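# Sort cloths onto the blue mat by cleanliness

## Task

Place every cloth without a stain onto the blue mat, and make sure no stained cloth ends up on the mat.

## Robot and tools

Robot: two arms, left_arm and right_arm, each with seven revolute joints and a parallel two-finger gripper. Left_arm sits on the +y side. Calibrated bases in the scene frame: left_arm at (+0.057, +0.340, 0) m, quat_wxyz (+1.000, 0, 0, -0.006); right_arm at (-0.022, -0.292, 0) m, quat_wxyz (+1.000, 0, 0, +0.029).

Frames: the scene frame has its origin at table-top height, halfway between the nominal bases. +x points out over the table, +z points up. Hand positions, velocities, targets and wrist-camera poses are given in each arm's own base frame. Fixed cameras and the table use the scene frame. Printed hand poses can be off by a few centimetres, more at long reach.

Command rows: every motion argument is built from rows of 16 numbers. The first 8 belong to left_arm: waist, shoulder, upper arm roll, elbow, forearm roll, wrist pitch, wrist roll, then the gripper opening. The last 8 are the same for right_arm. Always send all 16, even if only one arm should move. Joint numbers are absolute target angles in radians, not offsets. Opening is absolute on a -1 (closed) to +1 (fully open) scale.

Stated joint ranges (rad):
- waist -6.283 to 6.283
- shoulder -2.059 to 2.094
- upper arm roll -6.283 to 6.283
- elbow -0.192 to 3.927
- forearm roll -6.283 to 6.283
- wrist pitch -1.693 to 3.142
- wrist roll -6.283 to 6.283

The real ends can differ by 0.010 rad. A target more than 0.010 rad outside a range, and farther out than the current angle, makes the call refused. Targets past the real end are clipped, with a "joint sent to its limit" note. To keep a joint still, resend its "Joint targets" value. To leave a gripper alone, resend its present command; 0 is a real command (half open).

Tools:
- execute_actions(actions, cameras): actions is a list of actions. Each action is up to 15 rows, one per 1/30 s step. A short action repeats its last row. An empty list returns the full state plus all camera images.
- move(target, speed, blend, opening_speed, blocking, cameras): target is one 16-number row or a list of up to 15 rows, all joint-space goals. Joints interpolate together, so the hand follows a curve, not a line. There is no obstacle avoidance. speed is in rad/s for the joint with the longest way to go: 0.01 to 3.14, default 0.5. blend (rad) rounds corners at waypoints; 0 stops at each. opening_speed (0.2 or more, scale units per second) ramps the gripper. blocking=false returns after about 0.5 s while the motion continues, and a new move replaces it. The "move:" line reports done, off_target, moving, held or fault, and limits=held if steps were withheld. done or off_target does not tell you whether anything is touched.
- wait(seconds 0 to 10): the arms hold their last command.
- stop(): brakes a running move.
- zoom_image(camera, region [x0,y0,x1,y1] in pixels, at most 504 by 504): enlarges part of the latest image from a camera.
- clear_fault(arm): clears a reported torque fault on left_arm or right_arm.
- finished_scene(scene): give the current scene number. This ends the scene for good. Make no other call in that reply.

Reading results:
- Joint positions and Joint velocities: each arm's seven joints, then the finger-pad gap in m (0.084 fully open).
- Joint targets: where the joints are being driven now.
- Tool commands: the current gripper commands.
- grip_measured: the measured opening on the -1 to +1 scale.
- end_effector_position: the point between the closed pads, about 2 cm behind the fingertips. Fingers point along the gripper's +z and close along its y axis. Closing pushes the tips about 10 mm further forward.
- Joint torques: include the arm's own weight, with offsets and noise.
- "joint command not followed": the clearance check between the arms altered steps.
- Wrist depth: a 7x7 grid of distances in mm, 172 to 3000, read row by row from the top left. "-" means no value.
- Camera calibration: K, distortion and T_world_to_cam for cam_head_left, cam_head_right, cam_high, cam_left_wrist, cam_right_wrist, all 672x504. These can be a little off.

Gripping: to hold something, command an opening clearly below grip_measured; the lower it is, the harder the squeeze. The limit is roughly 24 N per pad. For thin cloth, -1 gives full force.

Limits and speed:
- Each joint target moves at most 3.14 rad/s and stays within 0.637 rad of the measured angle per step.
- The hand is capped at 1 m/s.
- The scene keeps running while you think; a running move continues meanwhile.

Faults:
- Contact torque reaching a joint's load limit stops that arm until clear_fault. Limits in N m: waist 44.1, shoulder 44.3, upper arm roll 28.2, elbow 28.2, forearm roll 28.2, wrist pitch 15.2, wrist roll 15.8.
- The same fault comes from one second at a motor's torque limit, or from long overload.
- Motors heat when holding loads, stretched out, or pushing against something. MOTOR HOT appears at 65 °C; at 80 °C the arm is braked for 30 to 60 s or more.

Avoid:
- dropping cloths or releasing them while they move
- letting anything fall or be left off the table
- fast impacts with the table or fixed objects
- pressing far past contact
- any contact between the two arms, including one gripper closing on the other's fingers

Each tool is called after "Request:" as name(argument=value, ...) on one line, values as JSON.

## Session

Request:
execute_actions(actions=[], cameras=["cam_head_left","cam_high"])

Scene clock: 0.00 s.
left_arm: end_effector_position=(+0.4934, +0.0693, +0.2029) grip_measured=+1.00 end_effector_quat_wxyz=(-0.203, +0.461, -0.554, +0.663) | right_arm: end_effector_position=(+0.5908, +0.0641, +0.1587) grip_measured=+1.00 end_effector_quat_wxyz=(-0.149, +0.315, +0.936, +0.037)
Joint positions: left_arm=[-1.631 -0.984 2.288 0.82 1.545 -0.853 1.157 0.084] | right_arm=[-0.063 0.725 0.159 1.966 0.077 1.498 -2.437 0.084]
Joint velocities: within noise
Joint torques (N m): no reading
Motor temperatures (°C): left_arm=[34 37 39 32 36 37 34] | right_arm=[41 38 41 43 35 39 40]
Wrist depth (mm): cam_left_wrist=[- - - - - 2948 750 / - - - - - 939 654 / - - - - 1996 765 576 / - - - - 1823 684 528 / 2911 2935 - - 2228 641 481 / 2644 2816 - 2213 2062 566 438 / 2585 2634 2727 2158 1979 520 402] | cam_right_wrist=[414 408 402 395 389 384 377 / 388 381 376 372 367 363 356 / 366 360 356 353 345 340 338 / 347 343 339 335 328 324 321 / 331 327 321 319 316 310 307 / 315 309 305 302 301 296 293 / 299 295 291 288 286 285 281]
Joint targets: left_arm=[-1.631 -0.984 2.288 0.820 1.545 -0.853 1.157] | right_arm=[-0.063 0.725 0.159 1.966 0.077 1.498 -2.437]
Tool commands: left_gripper/opening=+1.0 right_gripper/opening=+1.0
Images, in order (width x height): cam_head_left 672x504, cam_high 672x504.

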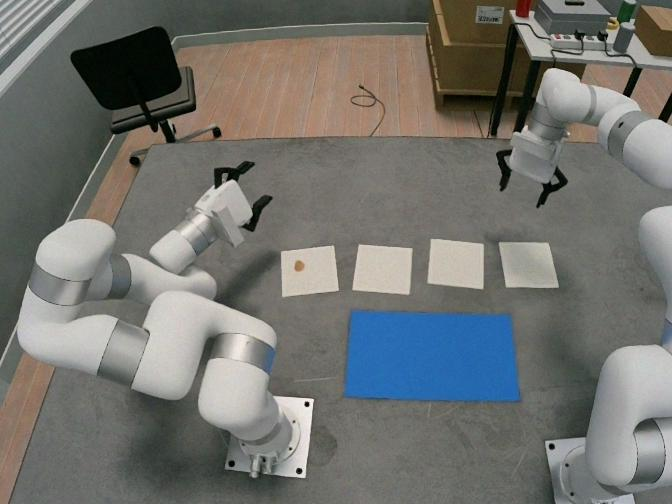

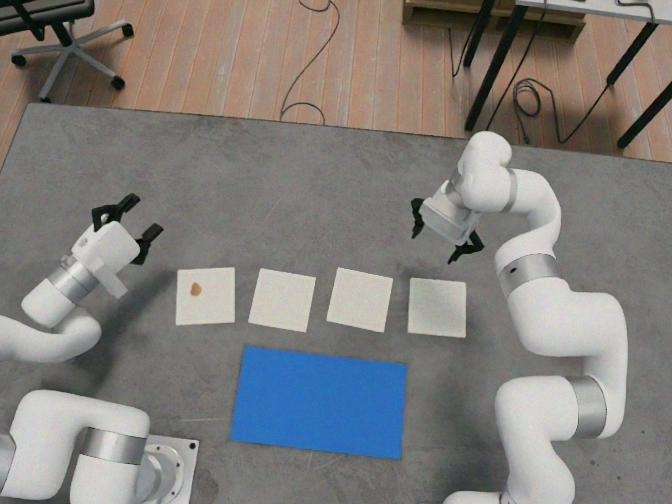

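Request:
move(target=[[-0.3,-0.262,0,0.9014,0,1.1633,-0.3,-0.4, -0.194,0.40,0,1.137,1.809,1.825,-2.343,-0.6],[-0.5146,0.1333,0,0.7544,0,0.6211,-0.4946,-0.4, -0.194,0.40,0,1.137,1.809,1.825,-2.343,-0.6],[-0.5146,0.2433,0,0.7544,0,0.5111,-0.4946,-0.4, -0.194,0.40,0,1.137,1.809,1.825,-2.343,-0.6],[-0.5146,0.2533,0,0.7544,0,0.5011,-0.4946,-0.4, -0.194,0.40,0,1.137,1.809,1.825,-2.343,-0.6]], speed=[1.4,1.2,0.6,0.08], blend=[0.2,0.01,0,0])

Request:
move(target=[-0.5146,0.2533,0,0.7544,0,0.5011,-0.4946,-1, -0.194,0.40,0,1.137,1.809,1.825,-2.343,-0.6], opening_speed=0.6)

Request:
move(target=[[-0.5146,-0.0967,0,0.7544,0,0.8511,-0.4946,-1, -0.194,0.40,0,1.137,1.809,1.825,-2.343,-0.6],[-0.1,-0.1756,0,1.2705,-1.2,1.446,-0.1,-1, -0.194,0.40,0,1.137,1.809,1.825,-2.343,-0.6]], speed=[0.6,1.3], cameras=["cam_high","cam_right_wrist"])

Scene clock: 23.87 s.
left_arm: end_effector_position=(+0.3769, -0.2131, +0.0231) grip_measured=-0.42 end_effector_quat_wxyz=(+0.000, +1.000, -0.010, +0.000) | right_arm: end_effector_position=(+0.5426, +0.1534, +0.3489) grip_measured=-0.62 end_effector_quat_wxyz=(+0.530, -0.449, -0.358, -0.624)
Joint positions: left_arm=[-0.515 0.253 0 0.755 0 0.501 -0.495 0.026] | right_arm=[-0.194 0.4 0 1.137 1.809 1.825 -2.343 0.017]
Joint torques (N m): left_arm=[-4.72 -1.41 2.74 3.36 -1.65 -1.98 -1.7] | right_arm=[-5.25 -31.38 -0.86 13.05 5.58 3.18 1.85]
Wrist depth (mm): cam_left_wrist=[- - - - - - - / - - - - - - - / - - - - - - - / - - - - - - - / - - - - - - - / - - - - - - - / - - - - - - -] | cam_right_wrist=[2381 2457 2465 2528 2528 2614 2696 / 2547 2575 2614 2654 2738 2805 2886 / 2389 2431 2474 2510 2538 2595 2685 / 2249 2309 2317 2364 2405 2457 2501 / 2125 2165 2213 2235 2264 2309 2389 / 426 2068 2119 2132 2192 2178 2199 / 383 1979 1991 2026 2020 2087 2099]
Joint targets: left_arm=[-0.515 0.253 0.000 0.754 0.000 0.501 -0.495] | right_arm=[-0.194 0.400 0.000 1.137 1.809 1.825 -2.343]
move: done

Scene clock: 25.07 s.
left_arm: end_effector_position=(+0.3766, -0.2129, +0.0227) grip_measured=-0.96 end_effector_quat_wxyz=(+0.000, +1.000, -0.010, +0.000) | right_arm: end_effector_position=(+0.5426, +0.1534, +0.3489) grip_measured=-0.62 end_effector_quat_wxyz=(+0.530, -0.449, -0.358, -0.624)
Joint positions: left_arm=[-0.515 0.253 0 0.754 0 0.501 -0.495 0.002] | right_arm=[-0.194 0.4 0 1.137 1.809 1.825 -2.343 0.017]
Joint torques (N m): left_arm=[0.74 -6.83 1.59 1.61 -1.33 1.3 -1.41] | right_arm=[-5.49 -31.53 -1.05 13.22 5.43 3.13 1.87]
Wrist depth (mm): cam_left_wrist=[- - - - - - - / - - - - - - - / - - - - - - - / - - - - - - - / - - - - - - - / - - - - - - - / - - - - - - -] | cam_right_wrist=[2414 2448 2474 2465 2595 2595 2654 / 2510 2595 2634 2675 2727 2771 2805 / 2381 2457 2465 2510 2556 2556 2634 / 2235 2294 2340 2356 2422 2431 2492 / 2165 2192 2192 2220 2294 2340 2372 / 426 2050 2087 2125 2165 2158 2228 / 383 1946 2002 2026 2026 2068 2119]
Joint targets: left_arm=[-0.515 0.253 0.000 0.754 0.000 0.501 -0.495] | right_arm=[-0.194 0.400 0.000 1.137 1.809 1.825 -2.343]
move: done

Scene clock: 27.63 s.
left_arm: end_effector_position=(+0.4205, -0.2671, +0.4993) grip_measured=-0.96 end_effector_quat_wxyz=(+0.557, +0.825, +0.070, -0.056) | right_arm: end_effector_position=(+0.5426, +0.1534, +0.3489) grip_measured=-0.62 end_effector_quat_wxyz=(+0.530, -0.449, -0.358, -0.624)
Joint positions: left_arm=[-0.1 -0.176 0 1.27 -1.2 1.446 -0.1 0.002] | right_arm=[-0.194 0.4 0 1.137 1.809 1.825 -2.343 0.017]
Joint torques (N m): left_arm=[4.03 -18.22 -1.38 13.69 -3.4 0.43 1.96] | right_arm=[-5.07 -31.21 -0.85 13.22 5.13 3.1 1.82]
Wrist depth (mm): cam_left_wrist=[631 765 973 2999 2863 2760 2585 / 646 788 1008 2960 2863 2664 2519 / 643 816 1056 2999 2749 2624 2538 / - - - - 2696 2644 2501 / - - - - - 2566 2474 / 683 - - - - 2510 2457 / 731 830 - - - 2528 2389] | cam_right_wrist=[2389 2448 2501 2528 2585 2634 2644 / 2547 2575 2604 2654 2696 2805 2828 / 2348 2431 2465 2474 2556 2595 2604 / 565 636 320 320 321 2414 2465 / 2093 2151 292 317 334 2317 2348 / 2068 2062 2062 302 2119 2172 2249 / 1924 1946 1974 2014 2020 2062 2087]
Joint targets: left_arm=[-0.100 -0.176 0.000 1.270 -1.200 1.446 -0.100] | right_arm=[-0.194 0.400 0.000 1.137 1.809 1.825 -2.343]
move: done
camera_calibration:
cam_right_wrist: T_world_to_cam=[[0.986548, -0.152626, -0.0585481, -0.455343], [0.014253, 0.437103, -0.899298, 0.325098], [0.162848, 0.886367, 0.433399, -0.244227], [0, 0, 0, 1]] pos_world=[0.484356, 0.00487627, 0.371548]
Images, in order (width x height): cam_high 672x504, cam_right_wrist 672x504.

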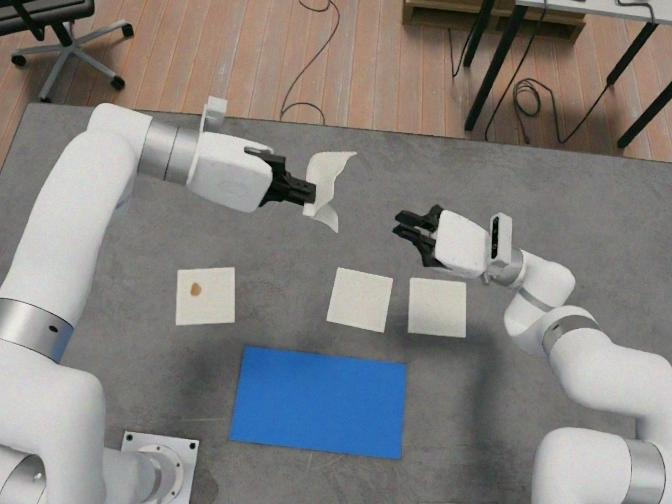

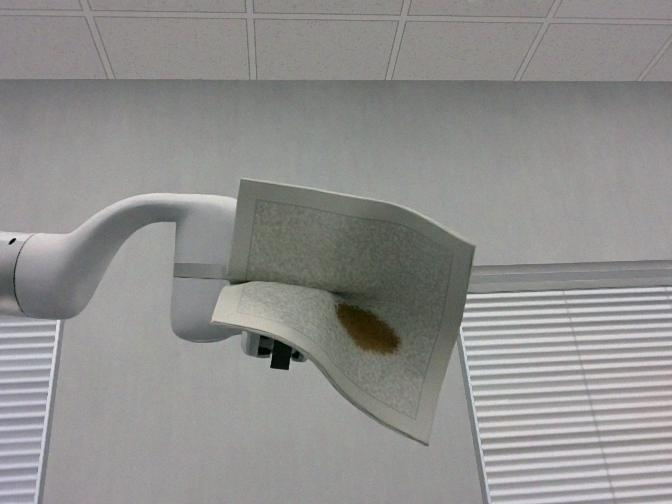

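Request:
move(target=[[-0.5146,-0.0967,0,0.7544,0,0.8511,-0.4946,-1, 0.0765,0.3224,0,1.0586,0,0.7362,-3.0651,-0.6],[-0.5146,0.2433,0,0.7544,0,0.5111,-0.4946,-1, 0.0765,0.4324,0,1.0586,0,0.6262,-3.0651,-0.6]], speed=[1.3,0.6])

Request:
move(target=[[-0.5146,0.2433,0,0.7544,0,0.5111,-0.4946,-0.2, 0.0765,0.4324,0,1.0586,0,0.6262,-3.0651,-0.6],[-0.5146,0.0433,0,0.7544,0,0.7111,-0.4946,-0.2, 0.0765,0.4324,0,1.0586,0,0.6262,-3.0651,-0.6],[-0.7361,0.4768,0,1.3739,0,0.8971,-0.7361,-0.6, 0.0765,0.4324,0,1.0586,0,0.6262,-3.0651,-0.6],[-0.7361,0.6168,0,1.3739,0,0.7571,-0.7361,-0.6, 0.0765,0.4324,0,1.0586,0,0.6262,-3.0651,-0.6],[-0.7361,0.6268,0,1.3739,0,0.7471,-0.7361,-0.6, 0.0765,0.4424,0,1.0586,0,0.6162,-3.0651,-0.6]], speed=[0.5,0.6,0.9,0.5,0.1], cameras=["cam_high"])

Scene clock: 94.93 s.
left_arm: end_effector_position=(+0.3766, -0.2130, +0.0264) grip_measured=-0.96 end_effector_quat_wxyz=(+0.000, +1.000, -0.010, +0.000) | right_arm: end_effector_position=(+0.5085, +0.0390, +0.0275) grip_measured=-0.62 end_effector_quat_wxyz=(+0.000, +0.000, +1.000, +0.000)
Joint positions: left_arm=[-0.515 0.243 0 0.754 0 0.511 -0.495 0.002] | right_arm=[0.077 0.432 0 1.059 0 0.626 -3.065 0.017]
Joint torques (N m): left_arm=[-4.79 -16.57 1.34 9.93 1.12 -2.53 -1.78] | right_arm=[5.21 -23.79 -1.77 14.27 -2.87 -2.91 -1.41]
Wrist depth (mm): cam_left_wrist=[- - - - - - - / - - - - - - - / - - - - - - - / - - - - - - - / - - - - - - - / - - - - - - - / - - - - - - -] | cam_right_wrist=[- - - - - - - / - - - - - - - / - - - - - - - / - - - - - - - / - - - - - - - / - - - - - - - / - - - - - - -]
Joint targets: left_arm=[-0.515 0.243 0.000 0.754 0.000 0.511 -0.495] | right_arm=[0.077 0.432 0.000 1.059 0.000 0.626 -3.065]
move: done

Scene clock: 99.13 s.
left_arm: end_effector_position=(+0.4300, -0.3896, +0.0238) grip_measured=-0.62 end_effector_quat_wxyz=(+0.000, +1.000, +0.000, +0.000) | right_arm: end_effector_position=(+0.5088, +0.0390, +0.0234) grip_measured=-0.62 end_effector_quat_wxyz=(+0.000, +0.000, +1.000, +0.000)
Joint positions: left_arm=[-0.736 0.626 0 1.374 0 0.747 -0.736 0.017] | right_arm=[0.077 0.442 0 1.059 0 0.616 -3.065 0.017]
Joint torques (N m): left_arm=[-4.63 -6.3 -0.16 3.63 0.56 -2.38 -1.5] | right_arm=[4.94 -10.59 -1.72 9.2 -2.26 -2.64 -0.01]
Wrist depth (mm): cam_left_wrist=[- - - - - - - / - - - - - - - / - - - - - - - / - - - - - - - / - - - - - - - / - - - - - - - / - - - - - - -] | cam_right_wrist=[- - - - - - - / - - - - - - - / - - - - - - - / - - - - - - - / - - - - - - - / - - - - - - - / - - - - - - -]
Joint targets: left_arm=[-0.736 0.627 0.000 1.374 0.000 0.747 -0.736] | right_arm=[0.077 0.442 0.000 1.059 0.000 0.616 -3.065]
move: done
Images, in order (width x height): cam_high 672x504.

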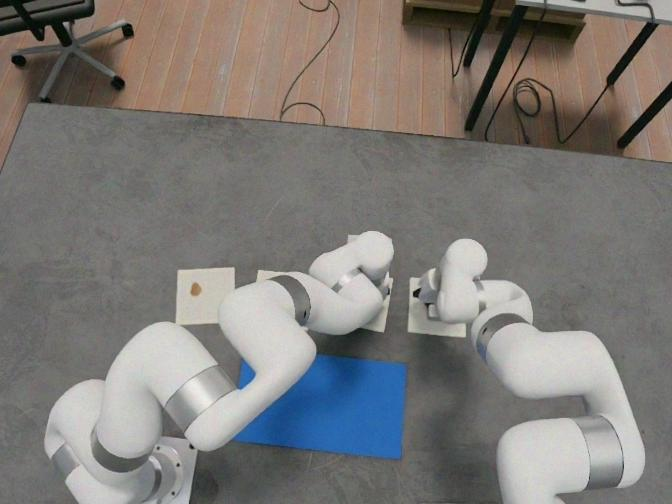

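Request:
move(target=[[-0.780,0.5716,0,1.2784,0,0.7068,-0.780,-0.6, 0.0851,0.3678,0,0.9363,0,0.5685,-3.0565,-0.6],[-0.8178,0.5184,0,1.1876,0,0.6692,-0.8178,-0.6, 0.0981,0.2702,0,0.7817,0,0.5115,-3.0435,-0.6],[-0.860,0.4669,0,1.1006,0,0.6337,-0.860,-0.6, 0.114,0.1724,0,0.6344,0,0.4620,-3.0276,-0.6],[-0.907,0.4165,0,1.0169,0,0.6004,-0.907,-0.6, 0.1232,0.1225,0,0.5629,0,0.4404,-3.0184,-0.6],[-0.963,0.3670,0,0.9363,0,0.5693,-0.963,-0.6, 0.1332,0.0714,0,0.4925,0,0.4211,-3.0084,-0.6],[-0.957,0.3181,0,0.8579,0,0.5398,-0.966,-0.6, 0.1964,0.0582,0,0.4751,0,0.4169,-2.9452,-0.6],[-0.9486,0.2694,0,0.7817,0,0.5123,-0.968,-0.6, 0.2596,0.0425,0,0.4542,0,0.4117,-2.8820,-0.6],[-0.9402,0.2207,0,0.7073,0,0.4866,-0.968,-0.6, 0.3229,0.0345,0,0.4438,0,0.4093,-2.8187,-0.6],[-0.9311,0.1714,0,0.6344,0,0.4630,-0.969,-0.6, 0.3861,0.0298,0,0.4376,0,0.4078,-2.7555,-0.6],[-0.9207,0.1215,0,0.5629,0,0.4414,-0.968,-0.6, 0.4493,0.0298,0,0.4376,0,0.4078,-2.6923,-0.6],[-0.9097,0.0704,0,0.4925,0,0.4221,-0.966,-0.6, 0.5126,0.0311,0,0.4393,0,0.4082,-2.6290,-0.6],[-0.897,0.0177,0,0.4232,0,0.4055,-0.963,-0.6, 0.5758,0.0372,0,0.4473,0,0.4101,-2.5658,-0.6],[-0.8823,-0.0376,0,0.3547,0,0.3923,-0.957,-0.6, 0.639,0.0472,0,0.4604,0,0.4132,-2.5026,-0.6]], speed=0.35, blend=[0.01,0.01,0.01,0.01,0.01,0.01,0.01,0.01,0.01,0.01,0.01,0.01,0])

Request:
move(target=[[-0.8823,-0.2376,0,0.3547,0,0.5923,-0.957,-0.6, 0.639,-0.1528,0,0.4604,0,0.6132,-2.5026,-0.6],[-0.1,-0.2376,0,0.4547,0,0.6923,-0.957,-0.6, -0.1,-0.1528,0,0.4604,0,0.6132,-2.5026,-0.6]], speed=[0.6,0.9], cameras=["cam_head_left","cam_high"])

Request:
zoom_image(camera="cam_high", region=[200, 240, 500, 480])

Scene clock: 118.73 s.
left_arm: end_effector_position=(+0.2033, -0.2471, +0.0234) grip_measured=-0.62 end_effector_quat_wxyz=(+0.000, +0.999, +0.037, +0.000) | right_arm: end_effector_position=(+0.2816, +0.2092, +0.0232) grip_measured=-0.62 end_effector_quat_wxyz=(+0.000, +0.000, +1.000, +0.000)
Joint positions: left_arm=[-0.882 -0.038 0 0.355 0 0.392 -0.957 0.017] | right_arm=[0.639 0.047 0 0.46 0 0.413 -2.503 0.017]
Joint torques (N m): left_arm=[4.05 -12.54 2.24 3.51 -0.26 -1.4 1.97] | right_arm=[6.42 -7.95 1.1 11.01 -1.08 0.39 1.96]
Wrist depth (mm): cam_left_wrist=[- - - - - - - / - - - - - - - / - - - - - - - / - - - - - - - / - - - - - - - / - - - - - - - / - - - - - - -] | cam_right_wrist=[- - - - - - - / - - - - - - - / - - - - - - - / - - - - - - - / - - - - - - - / - - - - - - - / - - - - - - -]
Joint targets: left_arm=[-0.882 -0.038 0.000 0.355 0.000 0.392 -0.957] | right_arm=[0.639 0.047 0.000 0.460 0.000 0.413 -2.503]
move: done

Scene clock: 120.93 s.
left_arm: end_effector_position=(+0.3347, -0.0336, +0.0985) grip_measured=-0.62 end_effector_quat_wxyz=(+0.000, +0.910, +0.415, +0.000) | right_arm: end_effector_position=(+0.3421, -0.0343, +0.0776) grip_measured=-0.62 end_effector_quat_wxyz=(+0.000, +0.361, +0.933, +0.000)
Joint positions: left_arm=[-0.1 -0.238 0 0.455 0 0.692 -0.957 0.017] | right_arm=[-0.1 -0.153 0 0.46 0 0.613 -2.503 0.017]
Joint torques (N m): left_arm=[3.98 -13.92 -0.2 12 -0.66 -0.44 1.8] | right_arm=[-5.37 -17.77 2.26 16.32 -0.56 -0.93 1.31]
Wrist depth (mm): cam_left_wrist=[227 229 231 233 235 237 239 / 226 228 229 232 234 235 238 / 224 226 228 230 231 231 236 / 223 225 227 229 228 230 231 / 222 223 225 225 227 228 230 / 220 222 224 223 225 227 229 / 219 221 222 224 223 225 228] | cam_right_wrist=[223 222 220 220 218 218 215 / 220 219 218 217 216 215 214 / 217 217 215 214 213 212 212 / 215 214 213 212 211 210 209 / 213 212 211 210 209 208 207 / 211 210 208 207 207 206 205 / 208 207 206 205 204 203 203]
Joint targets: left_arm=[-0.100 -0.238 0.000 0.455 0.000 0.692 -0.957] | right_arm=[-0.100 -0.153 0.000 0.460 0.000 0.613 -2.503]
move: done
Images, in order (width x height): cam_head_left 672x504, cam_high 672x504.

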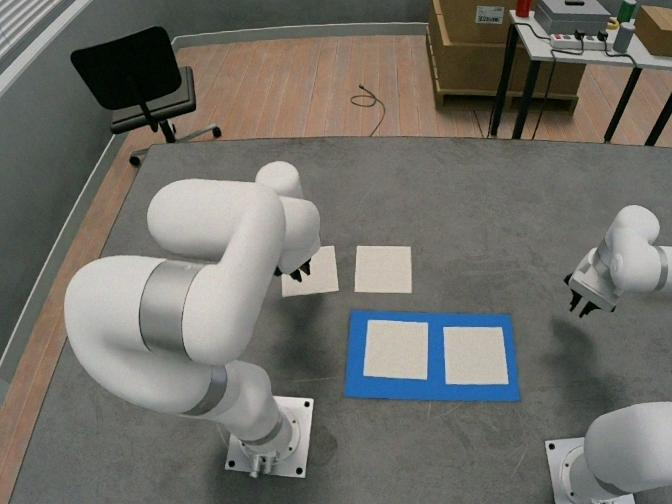

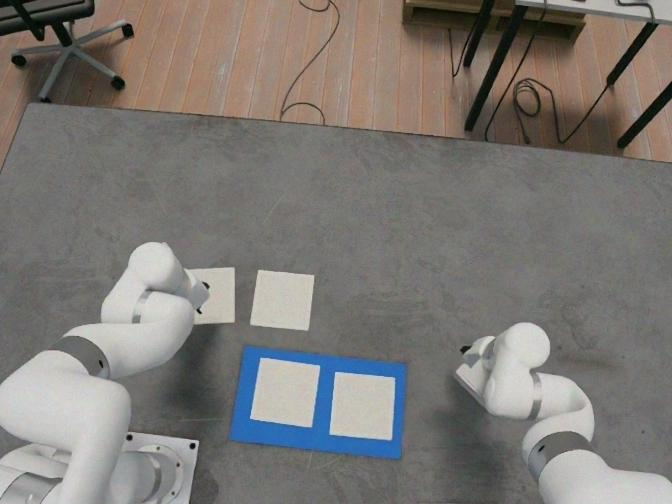

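Scaled by 1.680 from the camera's 672x504 image, which has a finer 960x720 frame.

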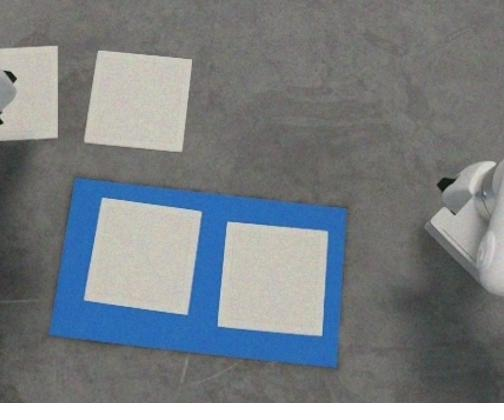

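Request:
finished_scene(scene=3)

The scene is finished: the task was done.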